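# Hang the vase flower head down on a dryer peg

## Task

Lift the flower out of its vase and fasten it by the stem to one of the dryer's pegs so that the bloom points down. The stem must not end up bent or deformed. When finished, the dryer must still be hanging on its rail and the vase must be upright.

## Robot and tools

Robot: two arms, left_arm and right_arm, each ending in a five-finger hand. right_arm has a right hand and left_arm has its mirror image, a left hand. Base poses in the scene frame are: left_arm (+0.001, +0.284, 0) m, quat_wxyz (+1.000, 0, 0, +0.011); right_arm (-0.048, -0.369, -0.001) m, quat_wxyz (+1.000, 0, 0, +0.005). A post is fixed to the floor behind the arms. Loose objects may occasionally be nudged by something other than the robot.

Scene frame: the origin is at table-top height, halfway between the nominal bases. +z is up, +x points out over the table, and left_arm is on the +y side. Arm names do not correspond to image sides. Positions in results (end_effector_position in metres, end_effector_quat_wxyz) use this frame and may be a few cm off, more so at long reach.

Hand point: a point fixed to the palm, 0.15 m out from the wrist face along the fingers and 0.05 m in front of the palm. Its axes are: +z along the straight fingers, +y out of the palm, and +x across the palm. On the right hand +x points away from the thumb; on the left hand it points toward the thumb. Straight fingertips sit 0.06 to 0.07 m beyond the point along +z and 0.06 m behind it along -y. A bracket on the little-finger side of the wrist can strike objects.

Row layout: each row is 28 numbers in [-1, 1], with both arms always included. The order is: left_arm dx, dy, dz, rx, ry, rz; left hand little, ring, middle, index, thumb_bend, thumb_turn, force_limit, speed; then the same 14 for right_arm. Pose numbers are offsets, not poses. They are measured along the scene axes from that arm's current Hand target. 1.0 equals 0.6 m of translation or 180 degrees of rotation. rx, ry, rz form a single rotation vector about the hand point. Sending six zeros leaves an arm where it is. The hand numbers are absolute targets, not offsets. For fingers, -1 is straight/open and +1 is curled. For thumb_bend, -1 is straight and +1 is fully bent. For thumb_turn, -1 is beside the palm and +1 is opposite the fingers. force_limit runs from about 0 N at -1 to 10 N at +1, or 15 N for the two thumb motors. speed rises from almost zero at -1 to full at +0.48 and stays full up to +1. To keep a hand unchanged, resend the last eight numbers you actually sent it. If you have not sent it any yet, send its hand_measured, hand_force_limit and hand_speed.

execute_actions(actions, cameras): actions is a list of actions. Each action is a list of up to 15 rows, and each row lasts one step of 1/30 s. A shorter action holds its final row until step 15. Every row in an action is offset from the Hand target as it stood when that action began. Repeating an offset in a later action therefore moves the arm further. Camera images come back only if actions is empty or cameras names them; ["all"] requests every camera.

move(target, speed, blend, blocking, cameras): target is either one 28-number row or a list of up to 15 rows. Every row is an offset from the Hand targets at the start of the call, not from the previous row. The hand point travels in a straight line. speed is in m/s, from 0.002 to 4.3, default 0.25, and rotation rate is capped at twice that value in rad/s. The total time is capped at 10 s. blend is in metres and rounds corners between rows; 0 means stop at each row. The move does not steer around obstacles or the other arm. Faster moves lag more and hit harder. blocking=false returns after about 0.5 s while the move keeps running. The result has a move: line giving the ending (done, off_target, moving, held, fault) and any limits (paced = the pose was clipped, held = a check withheld steps).

wait(seconds): runs the scene from 0 to 3600 s without sending new commands. stop(): brakes a running move. zoom_image(camera, region [x0, y0, x1, y1]): returns a closer view of the newest image from that camera, with the region at most 504 by 504 px. Cameras are cam_head_left, cam_head_right, cam_high, cam_low, cam_left_wrist and cam_right_wrist, all 672x504. show_instructions shows the reference pages. finished_scene(scene=1) ends the episode permanently.

Result readings: Hand target is the last commanded pose after clipping, and the next offsets start from it. hand_measured, hand_stopped_by (moving, target, force, stalled, fault) and hand_load_n each list six values in motor order. A lost grip shows up as hand_load_n dropping to about 0. Joint velocities, Joint positions and Joint torques are also reported. MOTOR HOT appears at 85 °C. OVER-TEMPERATURE FAULT means the arm has gone limp for 30-60 s. Heat builds up when an arm holds a load, stays stretched out, or presses against something.

Control quirks: the commanded orientation is clipped to within 40 degrees of the actual one at each step. Arms often settle 1-3 cm short of the target, sometimes 5 cm, usually low, and this does not mean they are touching anything. An arm pressing on something keeps pressing until it is commanded back past its current position. Gripping: with thumb_turn at +1, the hand encloses objects about 0.035-0.065 m thick, or a handle down to 0.025 m. Thumb tip against index pad can pinch a light item up to 0.08 m. For a gentle grip, close at speed -0.94 or lower. A motor starts only when its target changes by 0.002 or more. It locks when it reaches the target or hits force_limit. To squeeze harder, raise force_limit and send a target more closed than hand_measured. To loosen, send a target more open than hand_measured.

Joint ranges (rad): waist -2.880 to 2.880, shoulder 0.000 to 3.142, elbow 0.000 to 3.019 (straight at 2.964), wrist pitch -1.693 to 1.571, wrist yaw -1.571 to 1.571, wrist roll -2.094 to 2.094.

Avoid: dropping the flower even a few mm, releasing anything while it is moving, and slamming into or shoving fixed or heavy objects. Do not let the vase fall or tip; glassware must not drop more than a few cm. Nothing may leave the table or be left off it. Do not let the arms or hands collide or press on each other, and never close one hand on the other's fingers. Avoid excessive finger loads and heavy swinging loads.

Each tool is called after "Call:" in YAML: its name, and indented under it one key for each argument.

Reference images:

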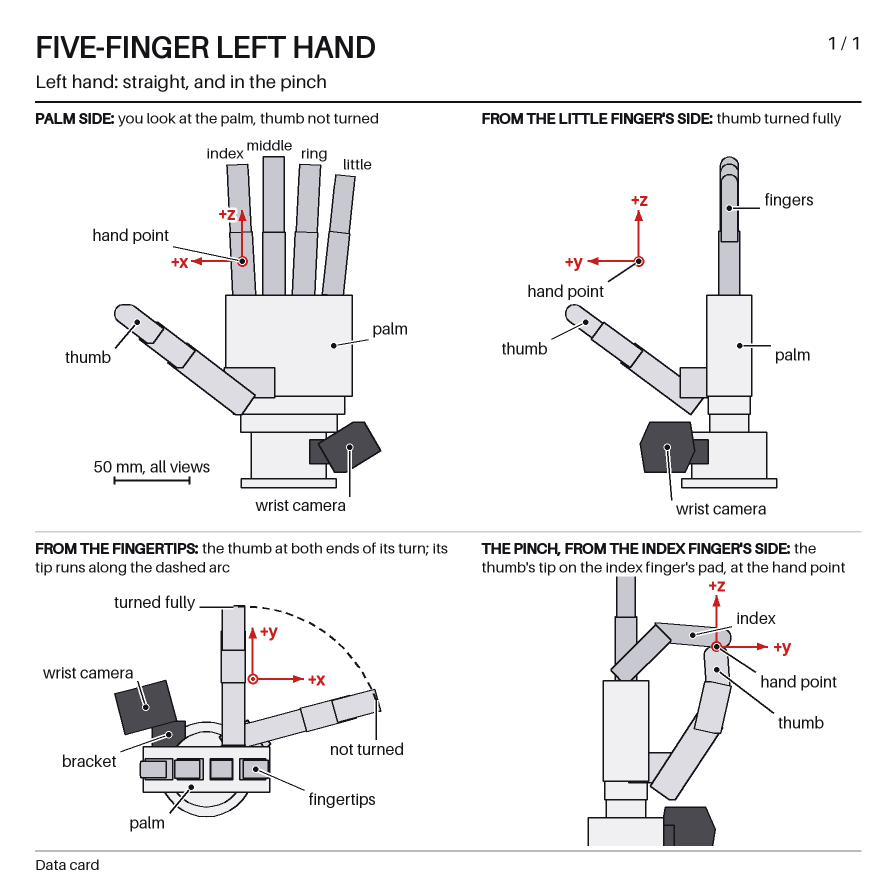

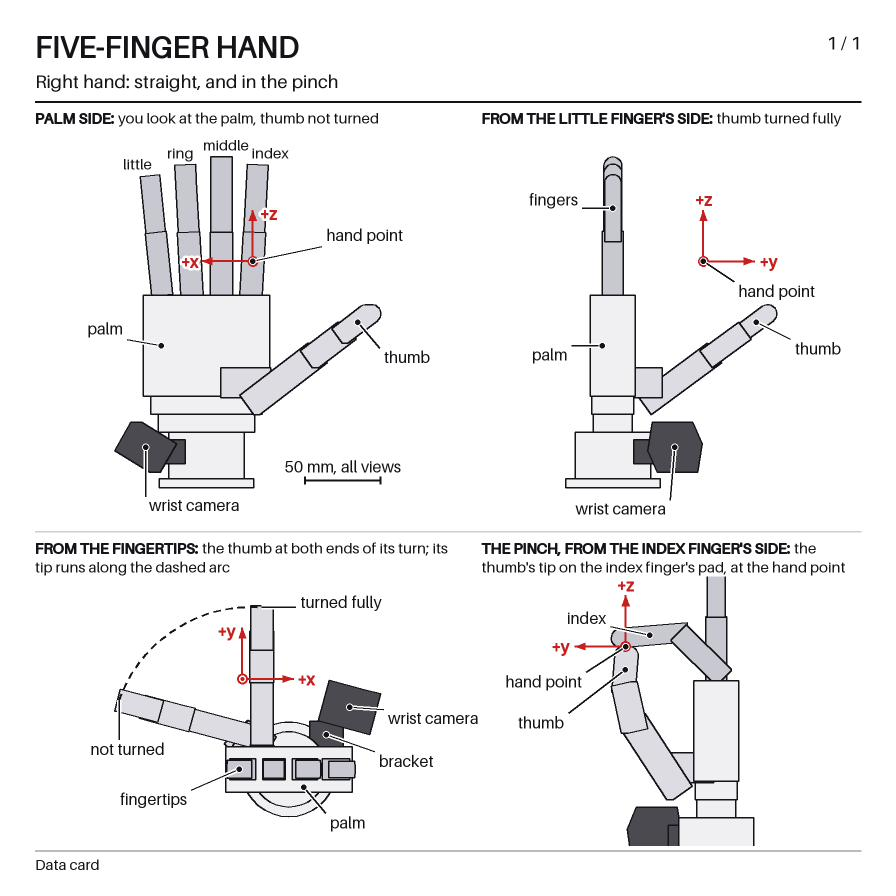

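## Session

Call:
execute_actions:
  actions: []

Scene clock: 0.00 s.
left_arm: end_effector_position=(+0.1228, +0.5406, +0.1627) hand_measured=(-1.000, -1.000, -1.000, -1.000, -1.000, -1.000) hand_load_n=(+0.0, +0.0, +0.0, +0.0, +0.0, +0.0) hand_stopped_by=(target, target, target, target, target, target) hand_force_limit=0.00 hand_speed=-0.80 end_effector_quat_wxyz=(+0.079, +0.803, -0.569, -0.161) | right_arm: end_effector_position=(+0.2152, -0.1386, +0.2626) hand_measured=(-1.000, -1.000, -1.000, -1.000, -1.000, -1.000) hand_load_n=(+0.0, +0.0, +0.0, +0.0, +0.0, +0.0) hand_stopped_by=(target, target, target, target, target, target) hand_force_limit=0.00 hand_speed=-0.80 end_effector_quat_wxyz=(+0.595, -0.365, +0.711, +0.089)
Joint positions: left_arm=[0.879 1.4 1.104 -1.457 -0.313 0.534] | right_arm=[0.411 0.448 0.378 -0.215 -0.195 1.188]
Joint velocities: within noise
Joint torques (N m): no reading
Heat: left arm: hottest shoulder 37 °C; right arm: hottest waist 35 °C.
Hand target: left_arm +0.1272, +0.5463, +0.1696; +0.066, +0.805, -0.568, -0.161 | right_arm +0.2171, -0.1378, +0.2769; +0.605, -0.363, +0.703, +0.089

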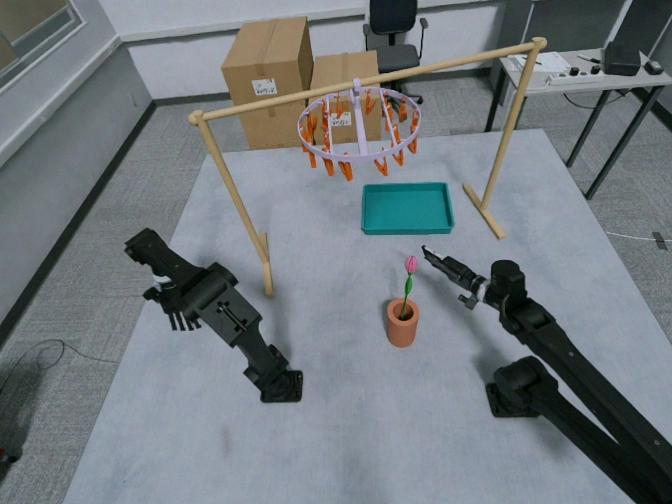

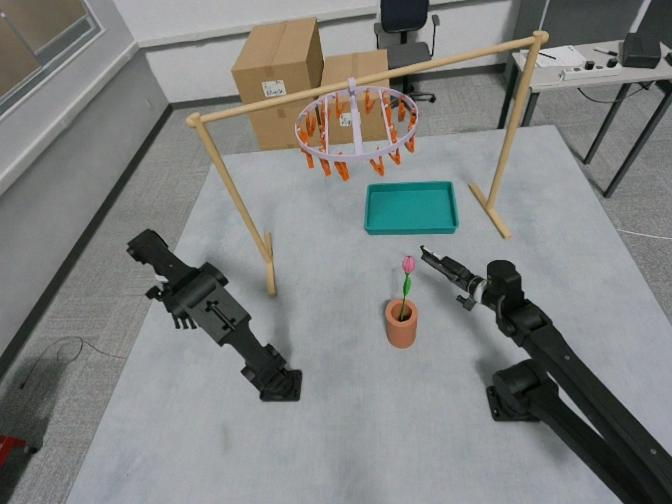

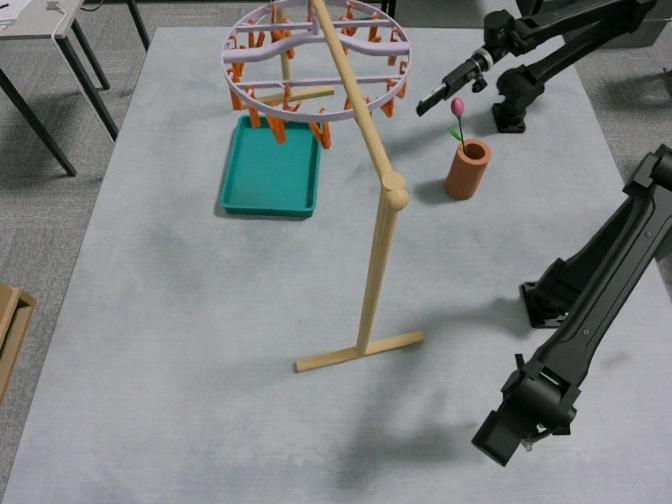

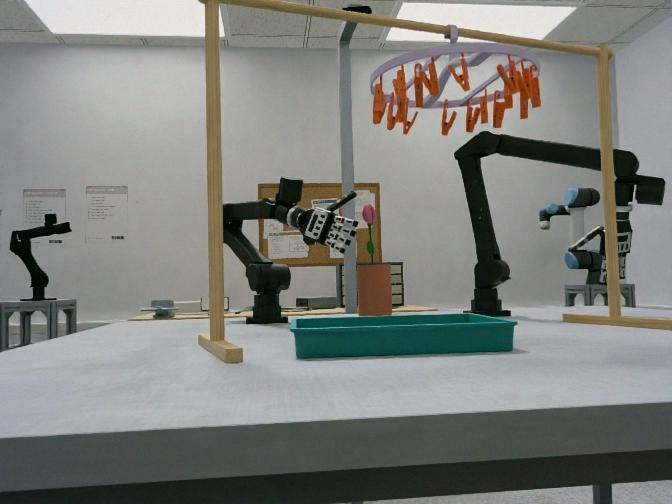

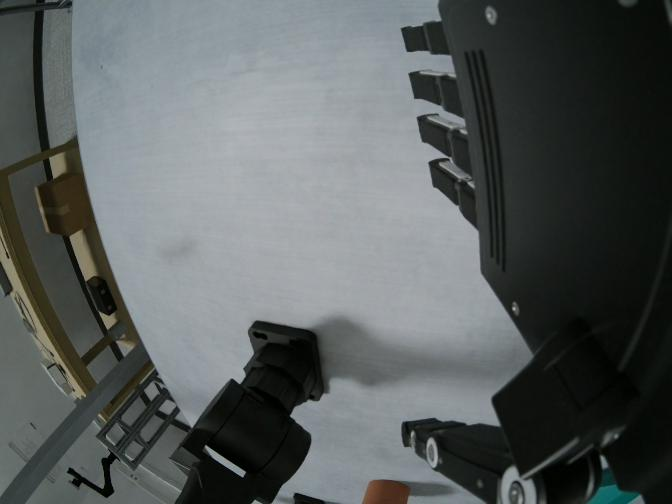

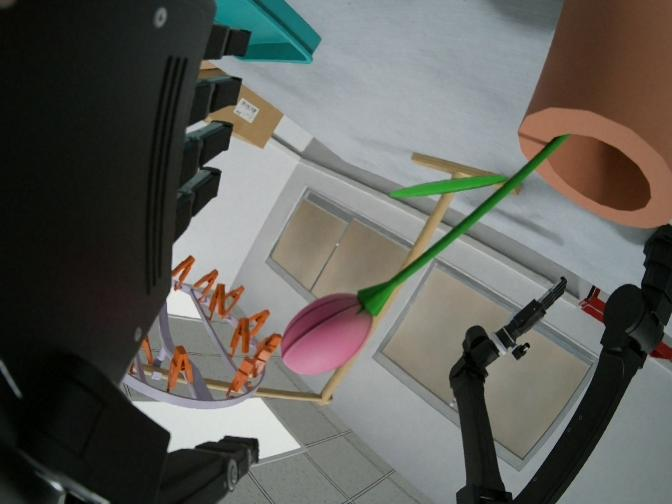

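Call:
zoom_image:
  camera: "cam_head_left"
  region: [280, 60, 440, 190]

Call:
zoom_image:
  camera: "cam_low"
  region: [340, 10, 580, 160]

Call:
zoom_image:
  camera: "cam_high"
  region: [200, 0, 520, 220]

Call:
zoom_image:
  camera: "cam_low"
  region: [280, 170, 440, 340]

Scaled by 3.150 from the camera's image (finer frame: 960x720).

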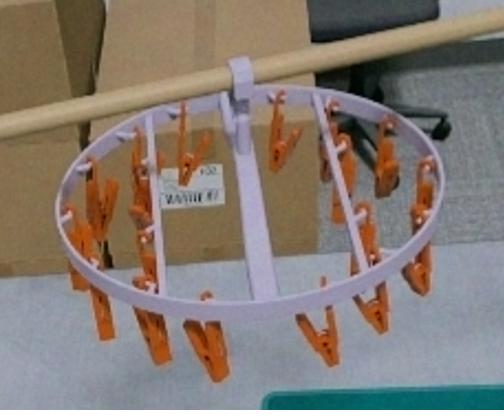

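Scaled by 2.100 from the camera's image (finer frame: 960x720).

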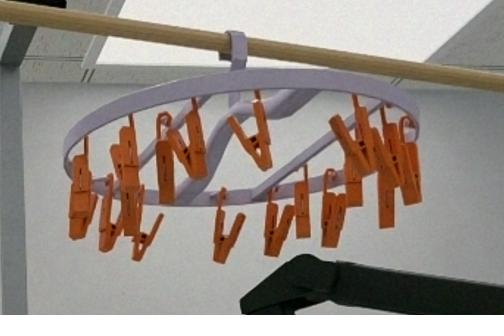

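Scaled by 1.575 from the camera's image (finer frame: 960x720).

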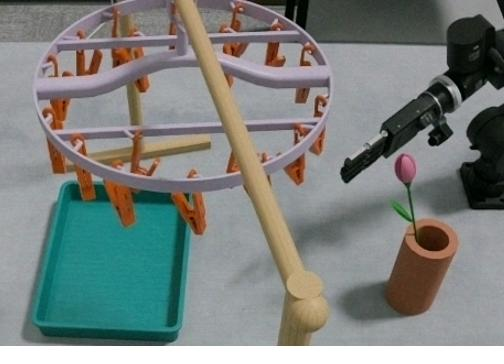

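Scaled by 2.965 from the camera's image (finer frame: 960x720).

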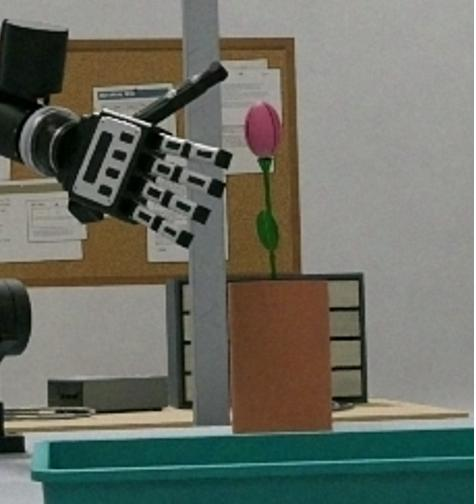

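Call:
zoom_image:
  camera: "cam_head_left"
  region: [330, 120, 400, 190]

Call:
zoom_image:
  camera: "cam_head_left"
  region: [290, 100, 360, 185]

Call:
zoom_image:
  camera: "cam_low"
  region: [430, 50, 510, 140]

Call:
zoom_image:
  camera: "cam_low"
  region: [490, 50, 550, 120]

Call:
zoom_image:
  camera: "cam_low"
  region: [370, 50, 430, 140]

Call:
zoom_image:
  camera: "cam_right_wrist"
  region: [120, 240, 300, 420]

Scaled by 7.200 from the camera's image (finer frame: 960x720).

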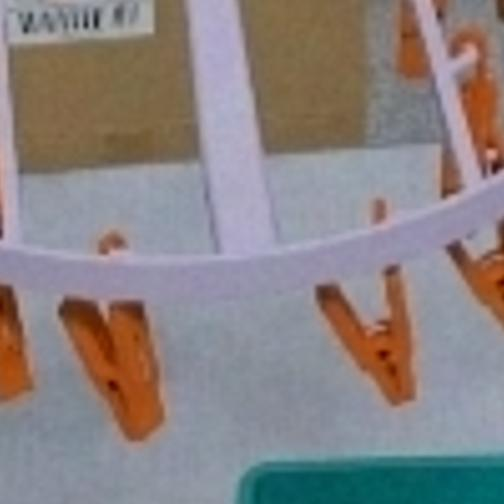

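Scaled by 5.929 from the camera's image (finer frame: 960x720).

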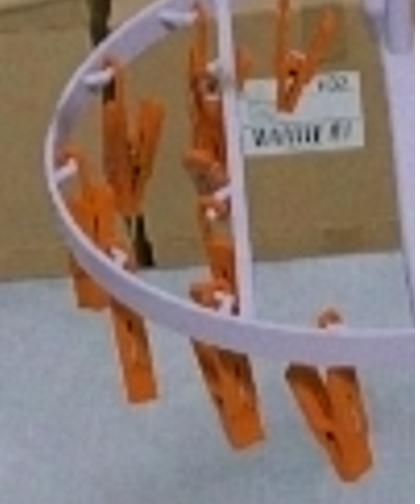

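Scaled by 5.600 from the camera's image (finer frame: 960x720).

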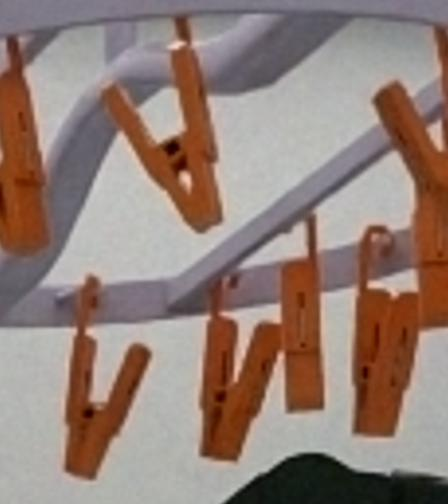

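Scaled by 7.200 from the camera's image (finer frame: 960x720).

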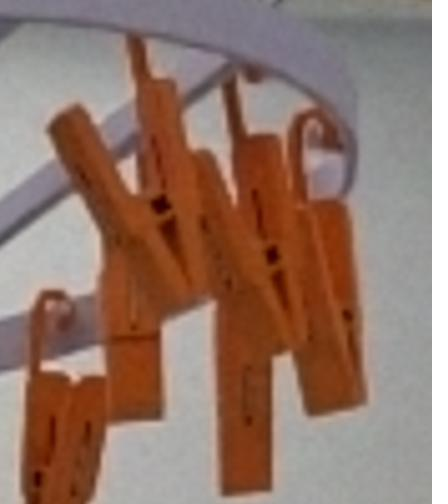

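Scaled by 5.600 from the camera's image (finer frame: 960x720).

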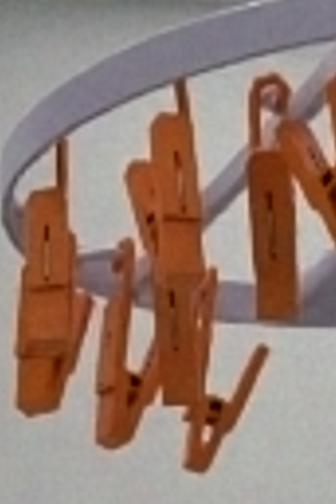

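Scaled by 2.800 from the camera's image (finer frame: 960x720).

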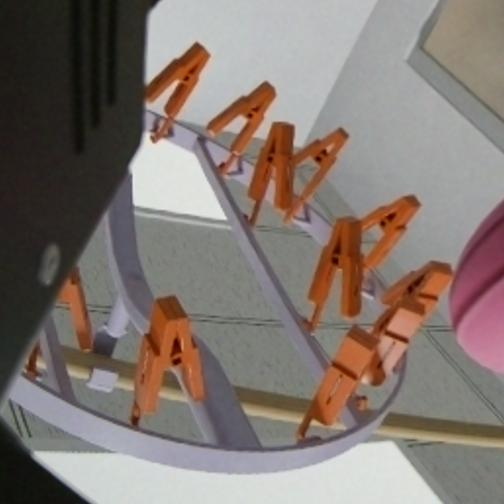

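Call:
zoom_image:
  camera: "cam_head_left"
  region: [360, 230, 540, 430]

Call:
zoom_image:
  camera: "cam_head_right"
  region: [360, 230, 540, 430]

Call:
zoom_image:
  camera: "cam_high"
  region: [400, 60, 540, 220]

Scaled by 2.520 from the camera's image (finer frame: 960x720).

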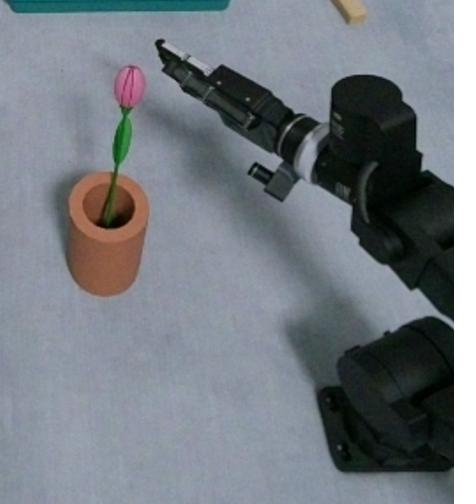

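Scaled by 2.520 from the camera's image (finer frame: 960x720).

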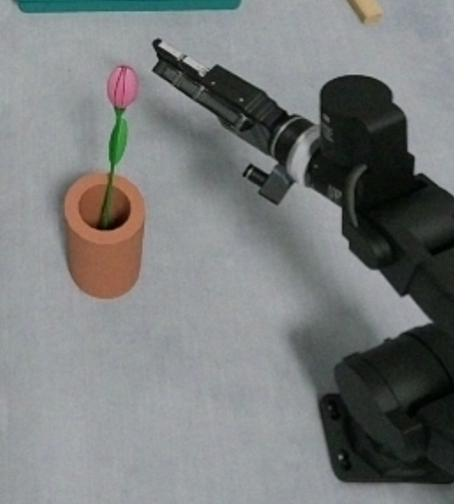

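Scaled by 3.150 from the camera's image (finer frame: 960x720).

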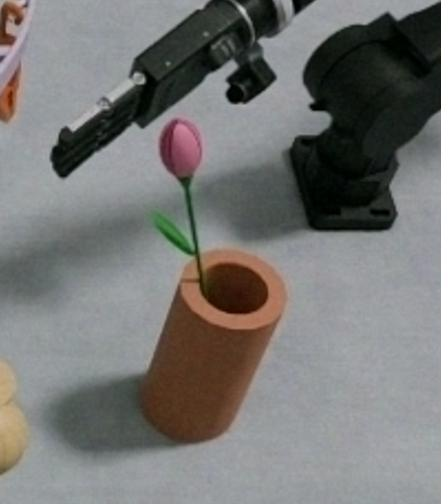

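Call:
move:
  target:
    - [0,0,0,0,0,0,-1,-1,-1,-1,-1,-1,0,-0.8,-0.133,-0.167,0.067,0,0,0,-1,-1,-1,-1,-1,1,0,-0.3]
    - [0,0,0,0,0,0,-1,-1,-1,-1,-1,-1,0,-0.8,-0.133,-0.167,0.067,-0.39,-0.28,0.138,-1,-1,-1,-1,-1,1,0,-0.3]
  speed: 0.15
  cameras: ["cam_head_left","cam_right_wrist"]

Scene clock: 190.83 s.
left_arm: end_effector_position=(+0.1228, +0.5406, +0.1627) hand_measured=(-1.000, -1.000, -1.000, -1.000, -1.000, -1.000) hand_load_n=(+0.0, +0.0, +0.0, +0.0, +0.0, +0.0) hand_stopped_by=(target, target, target, target, target, target) hand_force_limit=0.00 hand_speed=-0.80 end_effector_quat_wxyz=(+0.079, +0.803, -0.569, -0.161) | right_arm: end_effector_position=(+0.1380, -0.2390, +0.2857) hand_measured=(-1.000, -1.000, -1.000, -1.000, -1.000, +1.000) hand_load_n=(+0.0, +0.0, +0.0, +0.0, +0.0, +0.0) hand_stopped_by=(target, target, target, target, target, target) hand_force_limit=0.00 hand_speed=-0.30 end_effector_quat_wxyz=(-0.472, +0.778, -0.255, +0.327)
Joint positions: left_arm=[0.879 1.4 1.104 -1.457 -0.313 0.534] | right_arm=[0.349 0.181 0.661 -0.841 -0.27 -0.389]
Joint torques (N m): left_arm=[-1.44 -9.88 7.62 -0.18 -0.24 0] | right_arm=[2.73 3.84 11.93 2.65 0.11 -0.11]
Heat: left arm: hottest shoulder 37 °C; right arm: hottest elbow 41 °C.
Hand target: left_arm +0.1272, +0.5463, +0.1696; +0.066, +0.805, -0.568, -0.161 | right_arm +0.1373, -0.2379, +0.3172; -0.489, +0.763, -0.236, +0.351
Off the commanded pose: left_arm 0.010 m, 2 deg | right_arm 0.031 m, 4 deg.
move: off_target (right_arm)

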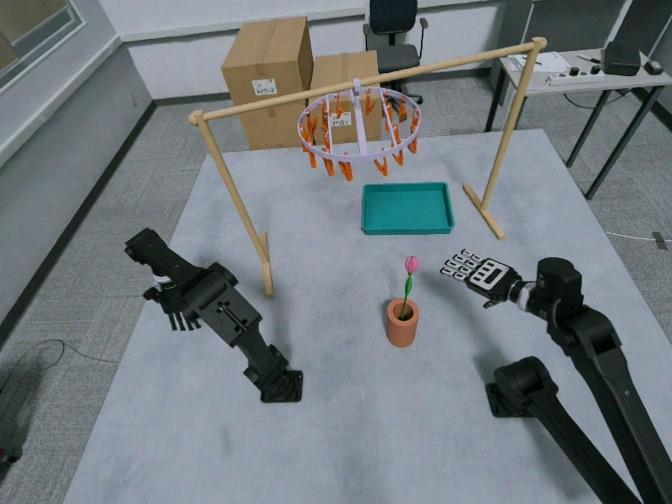

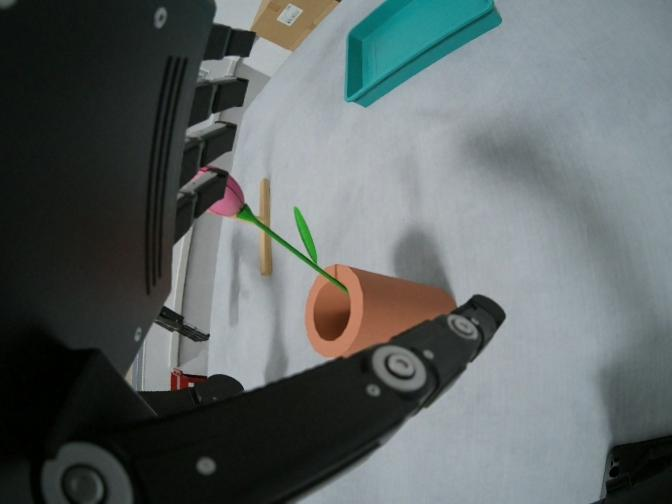

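Call:
move:
  target: [0.205,-0.494,0.351,0.053,-0.597,-0.124,-1,-1,-1,-1,-1,-1,0,-0.8,0,0,0,-0.2606,-0.3064,0.0693,-1,-1,-1,-1,-1,1,0,-0.3]
  speed: 0.25
  cameras: ["cam_head_left","cam_right_wrist","cam_high","cam_low"]

Scene clock: 225.80 s.
left_arm: end_effector_position=(+0.2495, +0.2534, +0.3736) hand_measured=(-1.000, -1.000, -1.000, -1.000, -1.000, -1.000) hand_load_n=(+0.0, +0.0, +0.0, +0.0, +0.0, -0.5) hand_stopped_by=(target, target, target, target, target, target) hand_force_limit=0.00 hand_speed=-0.80 end_effector_quat_wxyz=(+0.497, -0.507, +0.507, -0.489) | right_arm: end_effector_position=(+0.1381, -0.2380, +0.3174) hand_measured=(-1.000, -1.000, -1.000, -1.000, -1.000, +1.000) hand_load_n=(+0.0, -0.5, +0.0, +0.0, +0.0, +0.0) hand_stopped_by=(target, target, target, target, target, target) hand_force_limit=0.00 hand_speed=-0.30 end_effector_quat_wxyz=(-0.221, +0.684, +0.234, +0.655)
Joint positions: left_arm=[-0.055 0.126 0.666 -0.568 -0.042 0.007] | right_arm=[1.629 0.003 0.448 -0.525 0.982 -1.508]
Joint torques (N m): left_arm=[-2.73 2.9 6.74 3.21 -0.13 -0.08] | right_arm=[2.73 4.84 7.72 2.37 0.28 -0.14]
Heat: left arm: hottest shoulder 37 °C; right arm: hottest elbow 42 °C.
Hand target: left_arm +0.2502, +0.2499, +0.3802; +0.500, -0.500, +0.500, -0.500 | right_arm +0.1372, -0.2380, +0.3173; -0.242, +0.665, +0.242, +0.664
Off the commanded pose: left_arm 0.008 m, 2 deg | right_arm 0.001 m, 4 deg.
joint sent to its limit (right arm) — joint 2 (shoulder), lower limit. The joint targets are off in orientation, not in position.
move: off_target (right_arm)
Images, in order (width x height): cam_head_left 672x504, cam_high 672x504, cam_low 672x504, cam_right_wrist 672x504.

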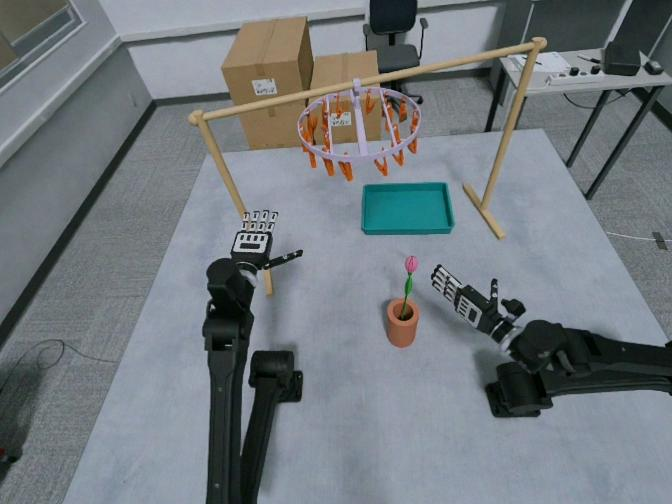

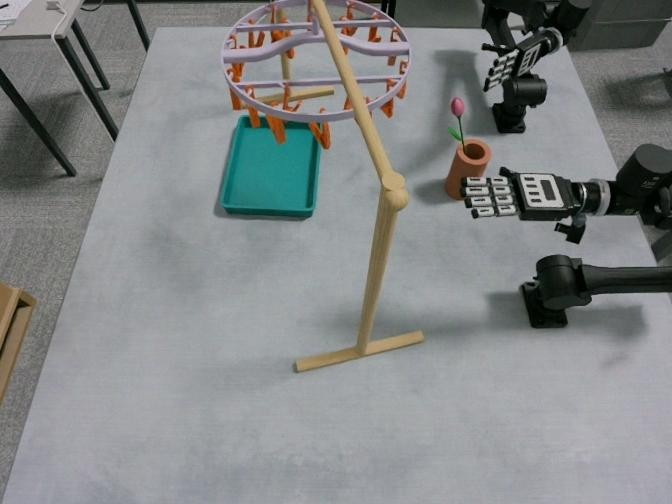

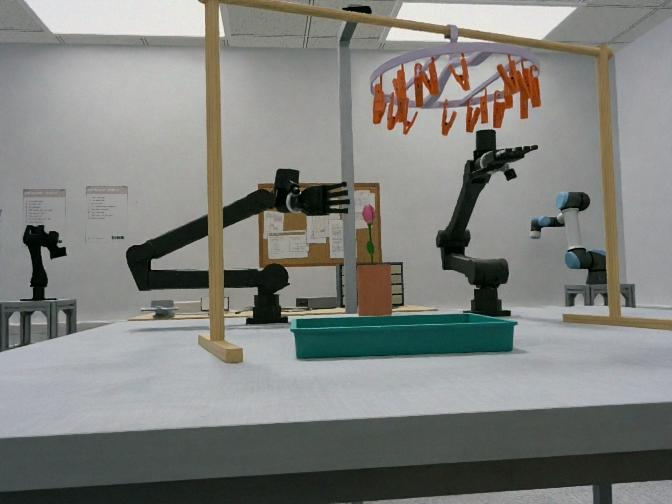

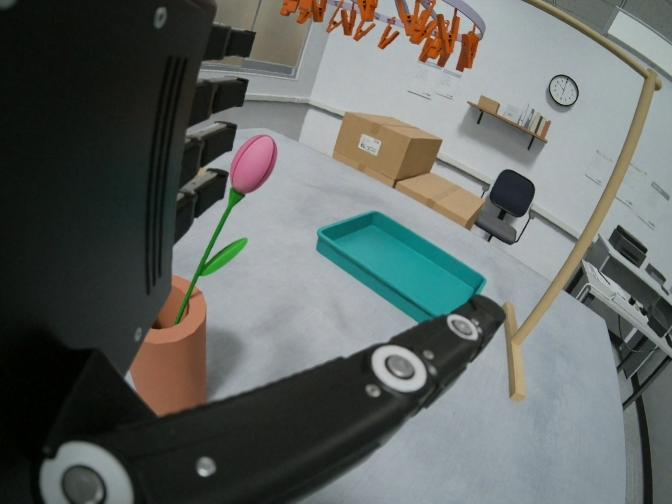

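Call:
move:
  target: [0,-0.25,0.067,0.478,-0.173,-0.173,-1,-1,-1,-1,-1,1,0,-0.3,-0.022,0.133,-0.159,0,0,0,-1,-1,-1,-1,-1,1,0,-0.3]
  speed: 0.15
  cameras: ["cam_head_left","cam_right_wrist","cam_high","cam_low","cam_left_wrist"]

Scene clock: 273.07 s.
left_arm: end_effector_position=(+0.2527, +0.1030, +0.3911) hand_measured=(-1.000, -1.000, -1.000, -1.000, -1.000, +1.000) hand_load_n=(+0.0, +0.0, +0.0, +0.0, +0.0, +0.0) hand_stopped_by=(target, target, target, target, target, target) hand_force_limit=0.00 hand_speed=-0.30 end_effector_quat_wxyz=(+0.656, +0.238, +0.677, -0.233) | right_arm: end_effector_position=(+0.1265, -0.1611, +0.2238) hand_measured=(-1.000, -1.000, -1.000, -1.000, -1.000, +1.000) hand_load_n=(+0.0, +0.0, +0.0, +0.0, +0.0, +0.5) hand_stopped_by=(target, target, target, target, target, target) hand_force_limit=0.00 hand_speed=-0.30 end_effector_quat_wxyz=(-0.241, +0.668, +0.234, +0.664)
Joint positions: left_arm=[-1.049 0.33 0.631 -0.332 -0.348 1.556] | right_arm=[1.671 0.298 0.168 0.127 0.997 -1.559]
Joint torques (N m): left_arm=[-2.67 2.32 11.55 1.47 0.14 0.16] | right_arm=[2.78 3.96 8.29 2.33 0 -0.14]
Heat: left arm: hottest shoulder 36 °C; right arm: hottest elbow 38 °C.
Hand target: left_arm +0.2502, +0.0999, +0.4202; +0.664, +0.241, +0.665, -0.241 | right_arm +0.1241, -0.1582, +0.2218; -0.242, +0.665, +0.242, +0.664
Off the commanded pose: left_arm 0.030 m, 2 deg | right_arm 0.004 m, 1 deg.
move: off_target (left_arm)
Images, in order (width x height): cam_head_left 672x504, cam_high 672x504, cam_low 672x504, cam_left_wrist 672x504, cam_right_wrist 672x504.

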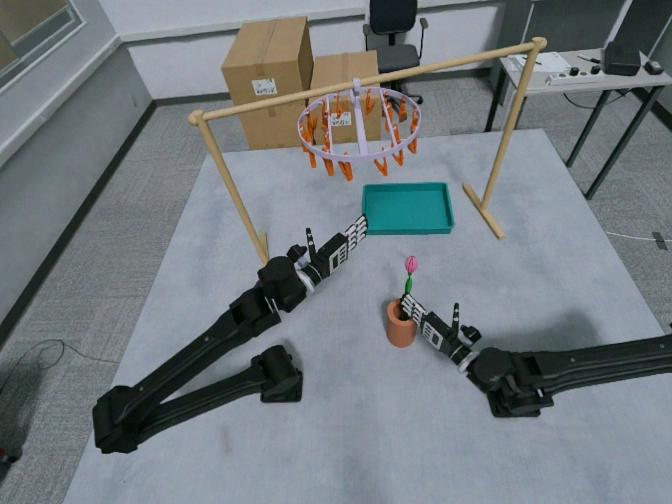

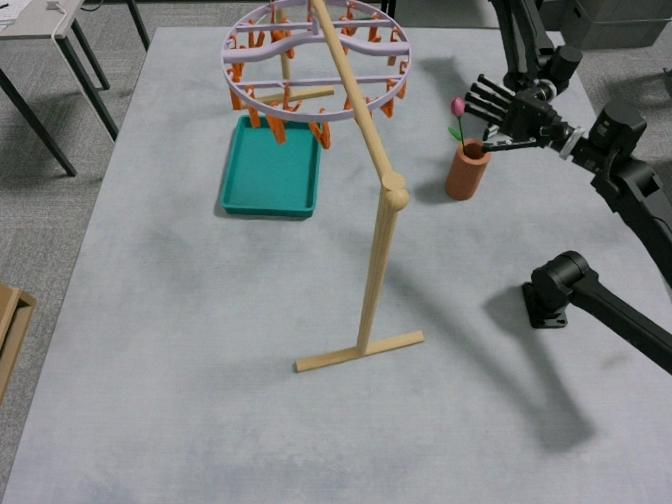

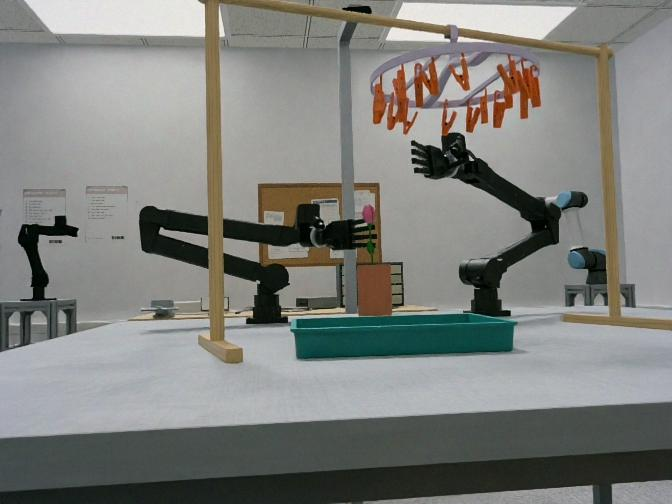

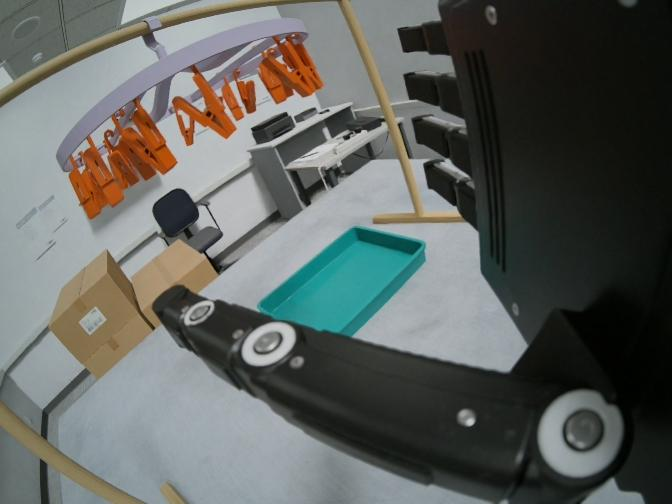

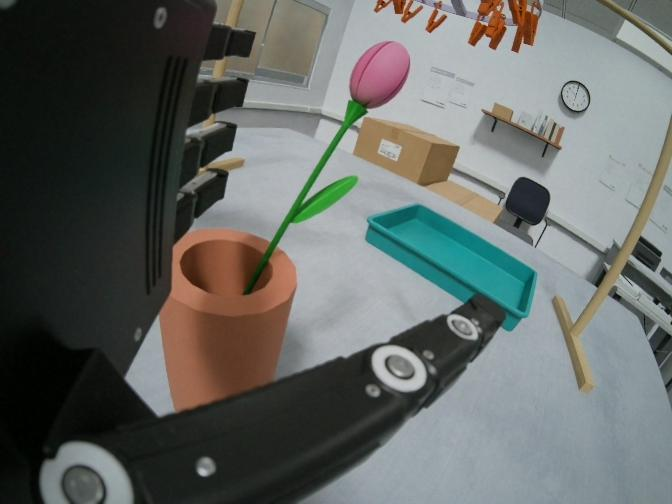

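Call:
zoom_image:
  camera: "cam_head_left"
  region: [370, 240, 490, 380]

Call:
zoom_image:
  camera: "cam_high"
  region: [420, 50, 580, 210]

Call:
zoom_image:
  camera: "cam_low"
  region: [290, 170, 420, 330]

Call:
zoom_image:
  camera: "cam_left_wrist"
  region: [40, 10, 340, 230]

Scaled by 3.600 from the camera's image (finer frame: 960x720).

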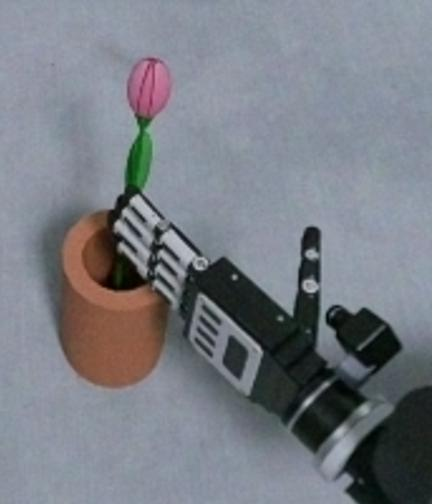

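Scaled by 3.150 from the camera's image (finer frame: 960x720).

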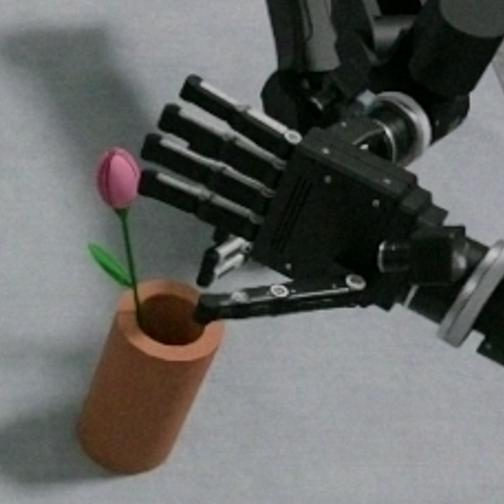

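Scaled by 3.150 from the camera's image (finer frame: 960x720).

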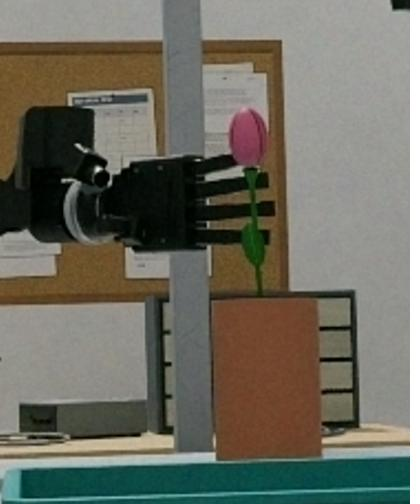

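Scaled by 1.680 from the camera's image (finer frame: 960x720).

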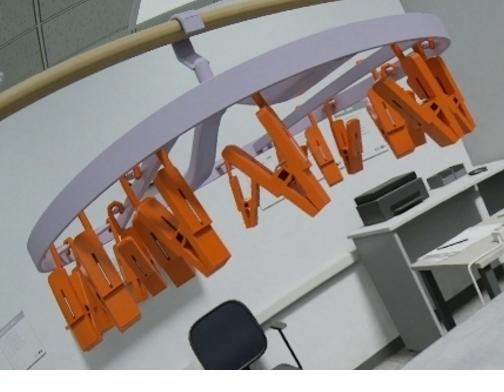

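Call:
move:
  target: [0,0,0,0,0,0,-1,-1,-1,-1,-1,1,0,-0.3,0,0,0.03,0,0,0,-1,-1,0.1,0.1,-0.1,1,0,-0.3]
  speed: 0.15
  cameras: ["cam_head_left","cam_right_wrist","cam_high","cam_low"]

Call:
zoom_image:
  camera: "cam_head_left"
  region: [370, 240, 490, 380]

Call:
zoom_image:
  camera: "cam_high"
  region: [420, 50, 580, 210]

Call:
zoom_image:
  camera: "cam_low"
  region: [290, 170, 420, 330]

Scene clock: 316.97 s.
left_arm: end_effector_position=(+0.2527, +0.1030, +0.3911) hand_measured=(-1.000, -1.000, -1.000, -1.000, -1.000, +1.000) hand_load_n=(+0.0, +0.0, +0.0, +0.0, +0.0, +0.0) hand_stopped_by=(target, target, target, target, target, target) hand_force_limit=0.00 hand_speed=-0.30 end_effector_quat_wxyz=(+0.656, +0.238, +0.677, -0.233) | right_arm: end_effector_position=(+0.1266, -0.1622, +0.2194) hand_measured=(-1.000, -1.000, +0.100, +0.100, -0.100, +1.000) hand_load_n=(+0.0, +0.0, +0.0, +0.0, +0.0, +0.0) hand_stopped_by=(target, target, target, target, target, target) hand_force_limit=0.00 hand_speed=-0.30 end_effector_quat_wxyz=(-0.228, +0.670, +0.248, +0.662)
Joint positions: left_arm=[-1.049 0.33 0.631 -0.332 -0.348 1.557] | right_arm=[1.671 0.298 0.168 0.092 0.996 -1.561]
Joint torques (N m): left_arm=[-2.55 2.32 11.56 1.47 0.14 0.15] | right_arm=[2.67 2.43 11.71 1.32 0.03 -0.14]
Heat: left arm: hottest elbow 45 °C; right arm: hottest elbow 37 °C.
Hand target: left_arm +0.2502, +0.0999, +0.4202; +0.664, +0.241, +0.665, -0.241 | right_arm +0.1241, -0.1581, +0.2398; -0.242, +0.665, +0.242, +0.664
Off the commanded pose: left_arm 0.029 m, 2 deg | right_arm 0.021 m, 2 deg.
move: off_target (right_arm)
Images, in order (width x height): cam_head_left 672x504, cam_high 672x504, cam_low 672x504, cam_right_wrist 672x504.

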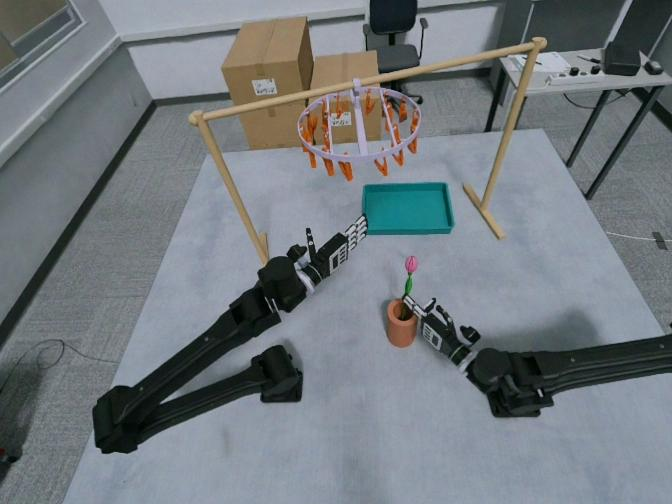

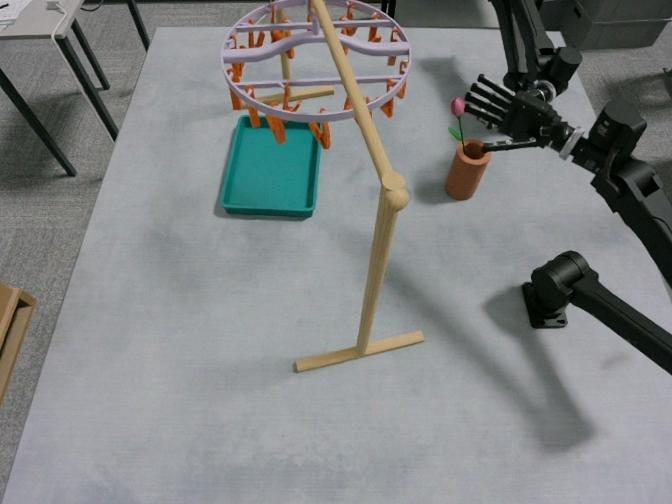

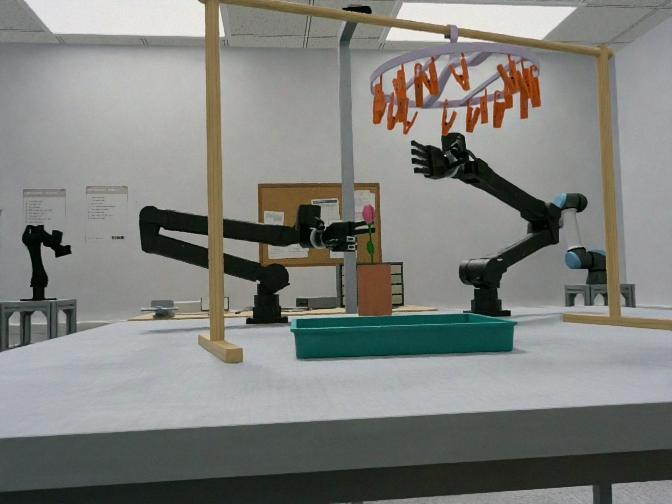

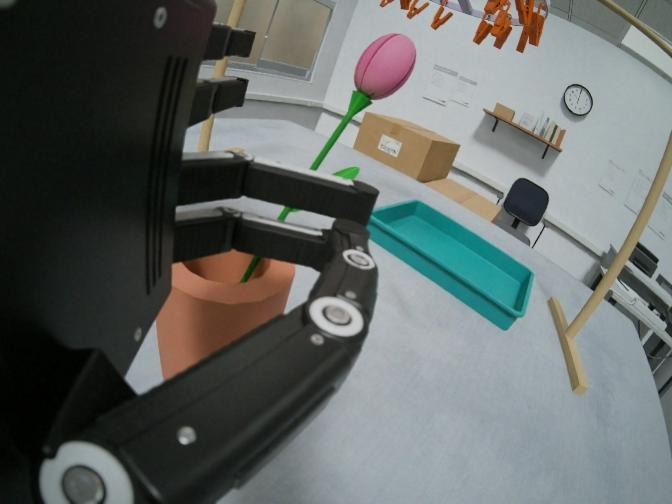

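Scaled by 3.600 from the camera's image (finer frame: 960x720).

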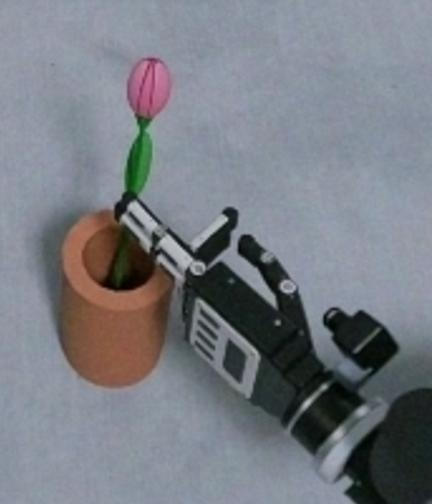

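Scaled by 3.150 from the camera's image (finer frame: 960x720).

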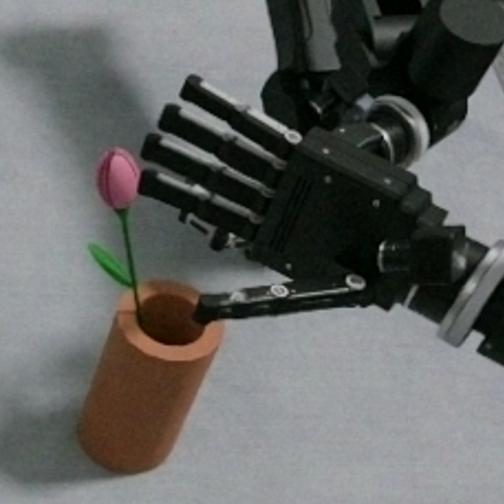

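Scaled by 3.150 from the camera's image (finer frame: 960x720).

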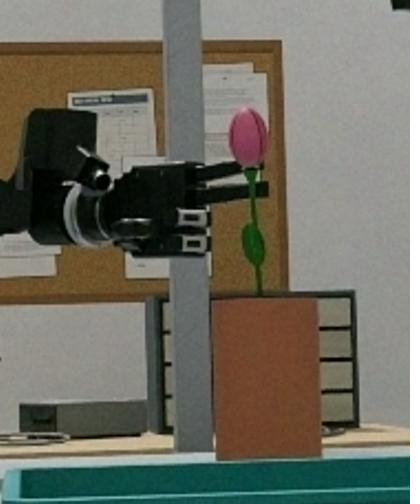

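Call:
move:
  target: [0,0,0,0,0,0,-1,-1,-1,-1,-1,1,0,-0.3,0,0,0.05,0,0,0,-1,-1,-1,-1,-1,1,0,-0.3]
  speed: 0.15
  cameras: []

Scene clock: 344.80 s.
left_arm: end_effector_position=(+0.2527, +0.1030, +0.3911) hand_measured=(-1.000, -1.000, -1.000, -1.000, -1.000, +1.000) hand_load_n=(+0.0, +0.0, +0.0, +0.0, +0.0, +0.0) hand_stopped_by=(target, target, target, target, target, target) hand_force_limit=0.00 hand_speed=-0.30 end_effector_quat_wxyz=(+0.656, +0.238, +0.677, -0.233) | right_arm: end_effector_position=(+0.1266, -0.1619, +0.2486) hand_measured=(-1.000, -1.000, -1.000, -1.000, -1.000, +1.000) hand_load_n=(+0.0, +0.0, +0.0, +0.0, +0.0, +0.0) hand_stopped_by=(target, target, target, target, target, target) hand_force_limit=0.00 hand_speed=-0.30 end_effector_quat_wxyz=(-0.228, +0.669, +0.248, +0.662)
Joint positions: left_arm=[-1.049 0.33 0.631 -0.332 -0.348 1.557] | right_arm=[1.671 0.282 0.242 0.006 0.996 -1.565]
Joint torques (N m): left_arm=[-2.61 2.32 11.58 1.48 0.15 0.15] | right_arm=[2.73 3.08 12.1 1.33 0.06 -0.09]
Heat: left arm: hottest elbow 47 °C; right arm: hottest elbow 38 °C.
Hand target: left_arm +0.2502, +0.0999, +0.4202; +0.664, +0.241, +0.665, -0.241 | right_arm +0.1241, -0.1582, +0.2698; -0.242, +0.665, +0.242, +0.664
Off the commanded pose: left_arm 0.029 m, 2 deg | right_arm 0.022 m, 2 deg.
move: off_target (right_arm)


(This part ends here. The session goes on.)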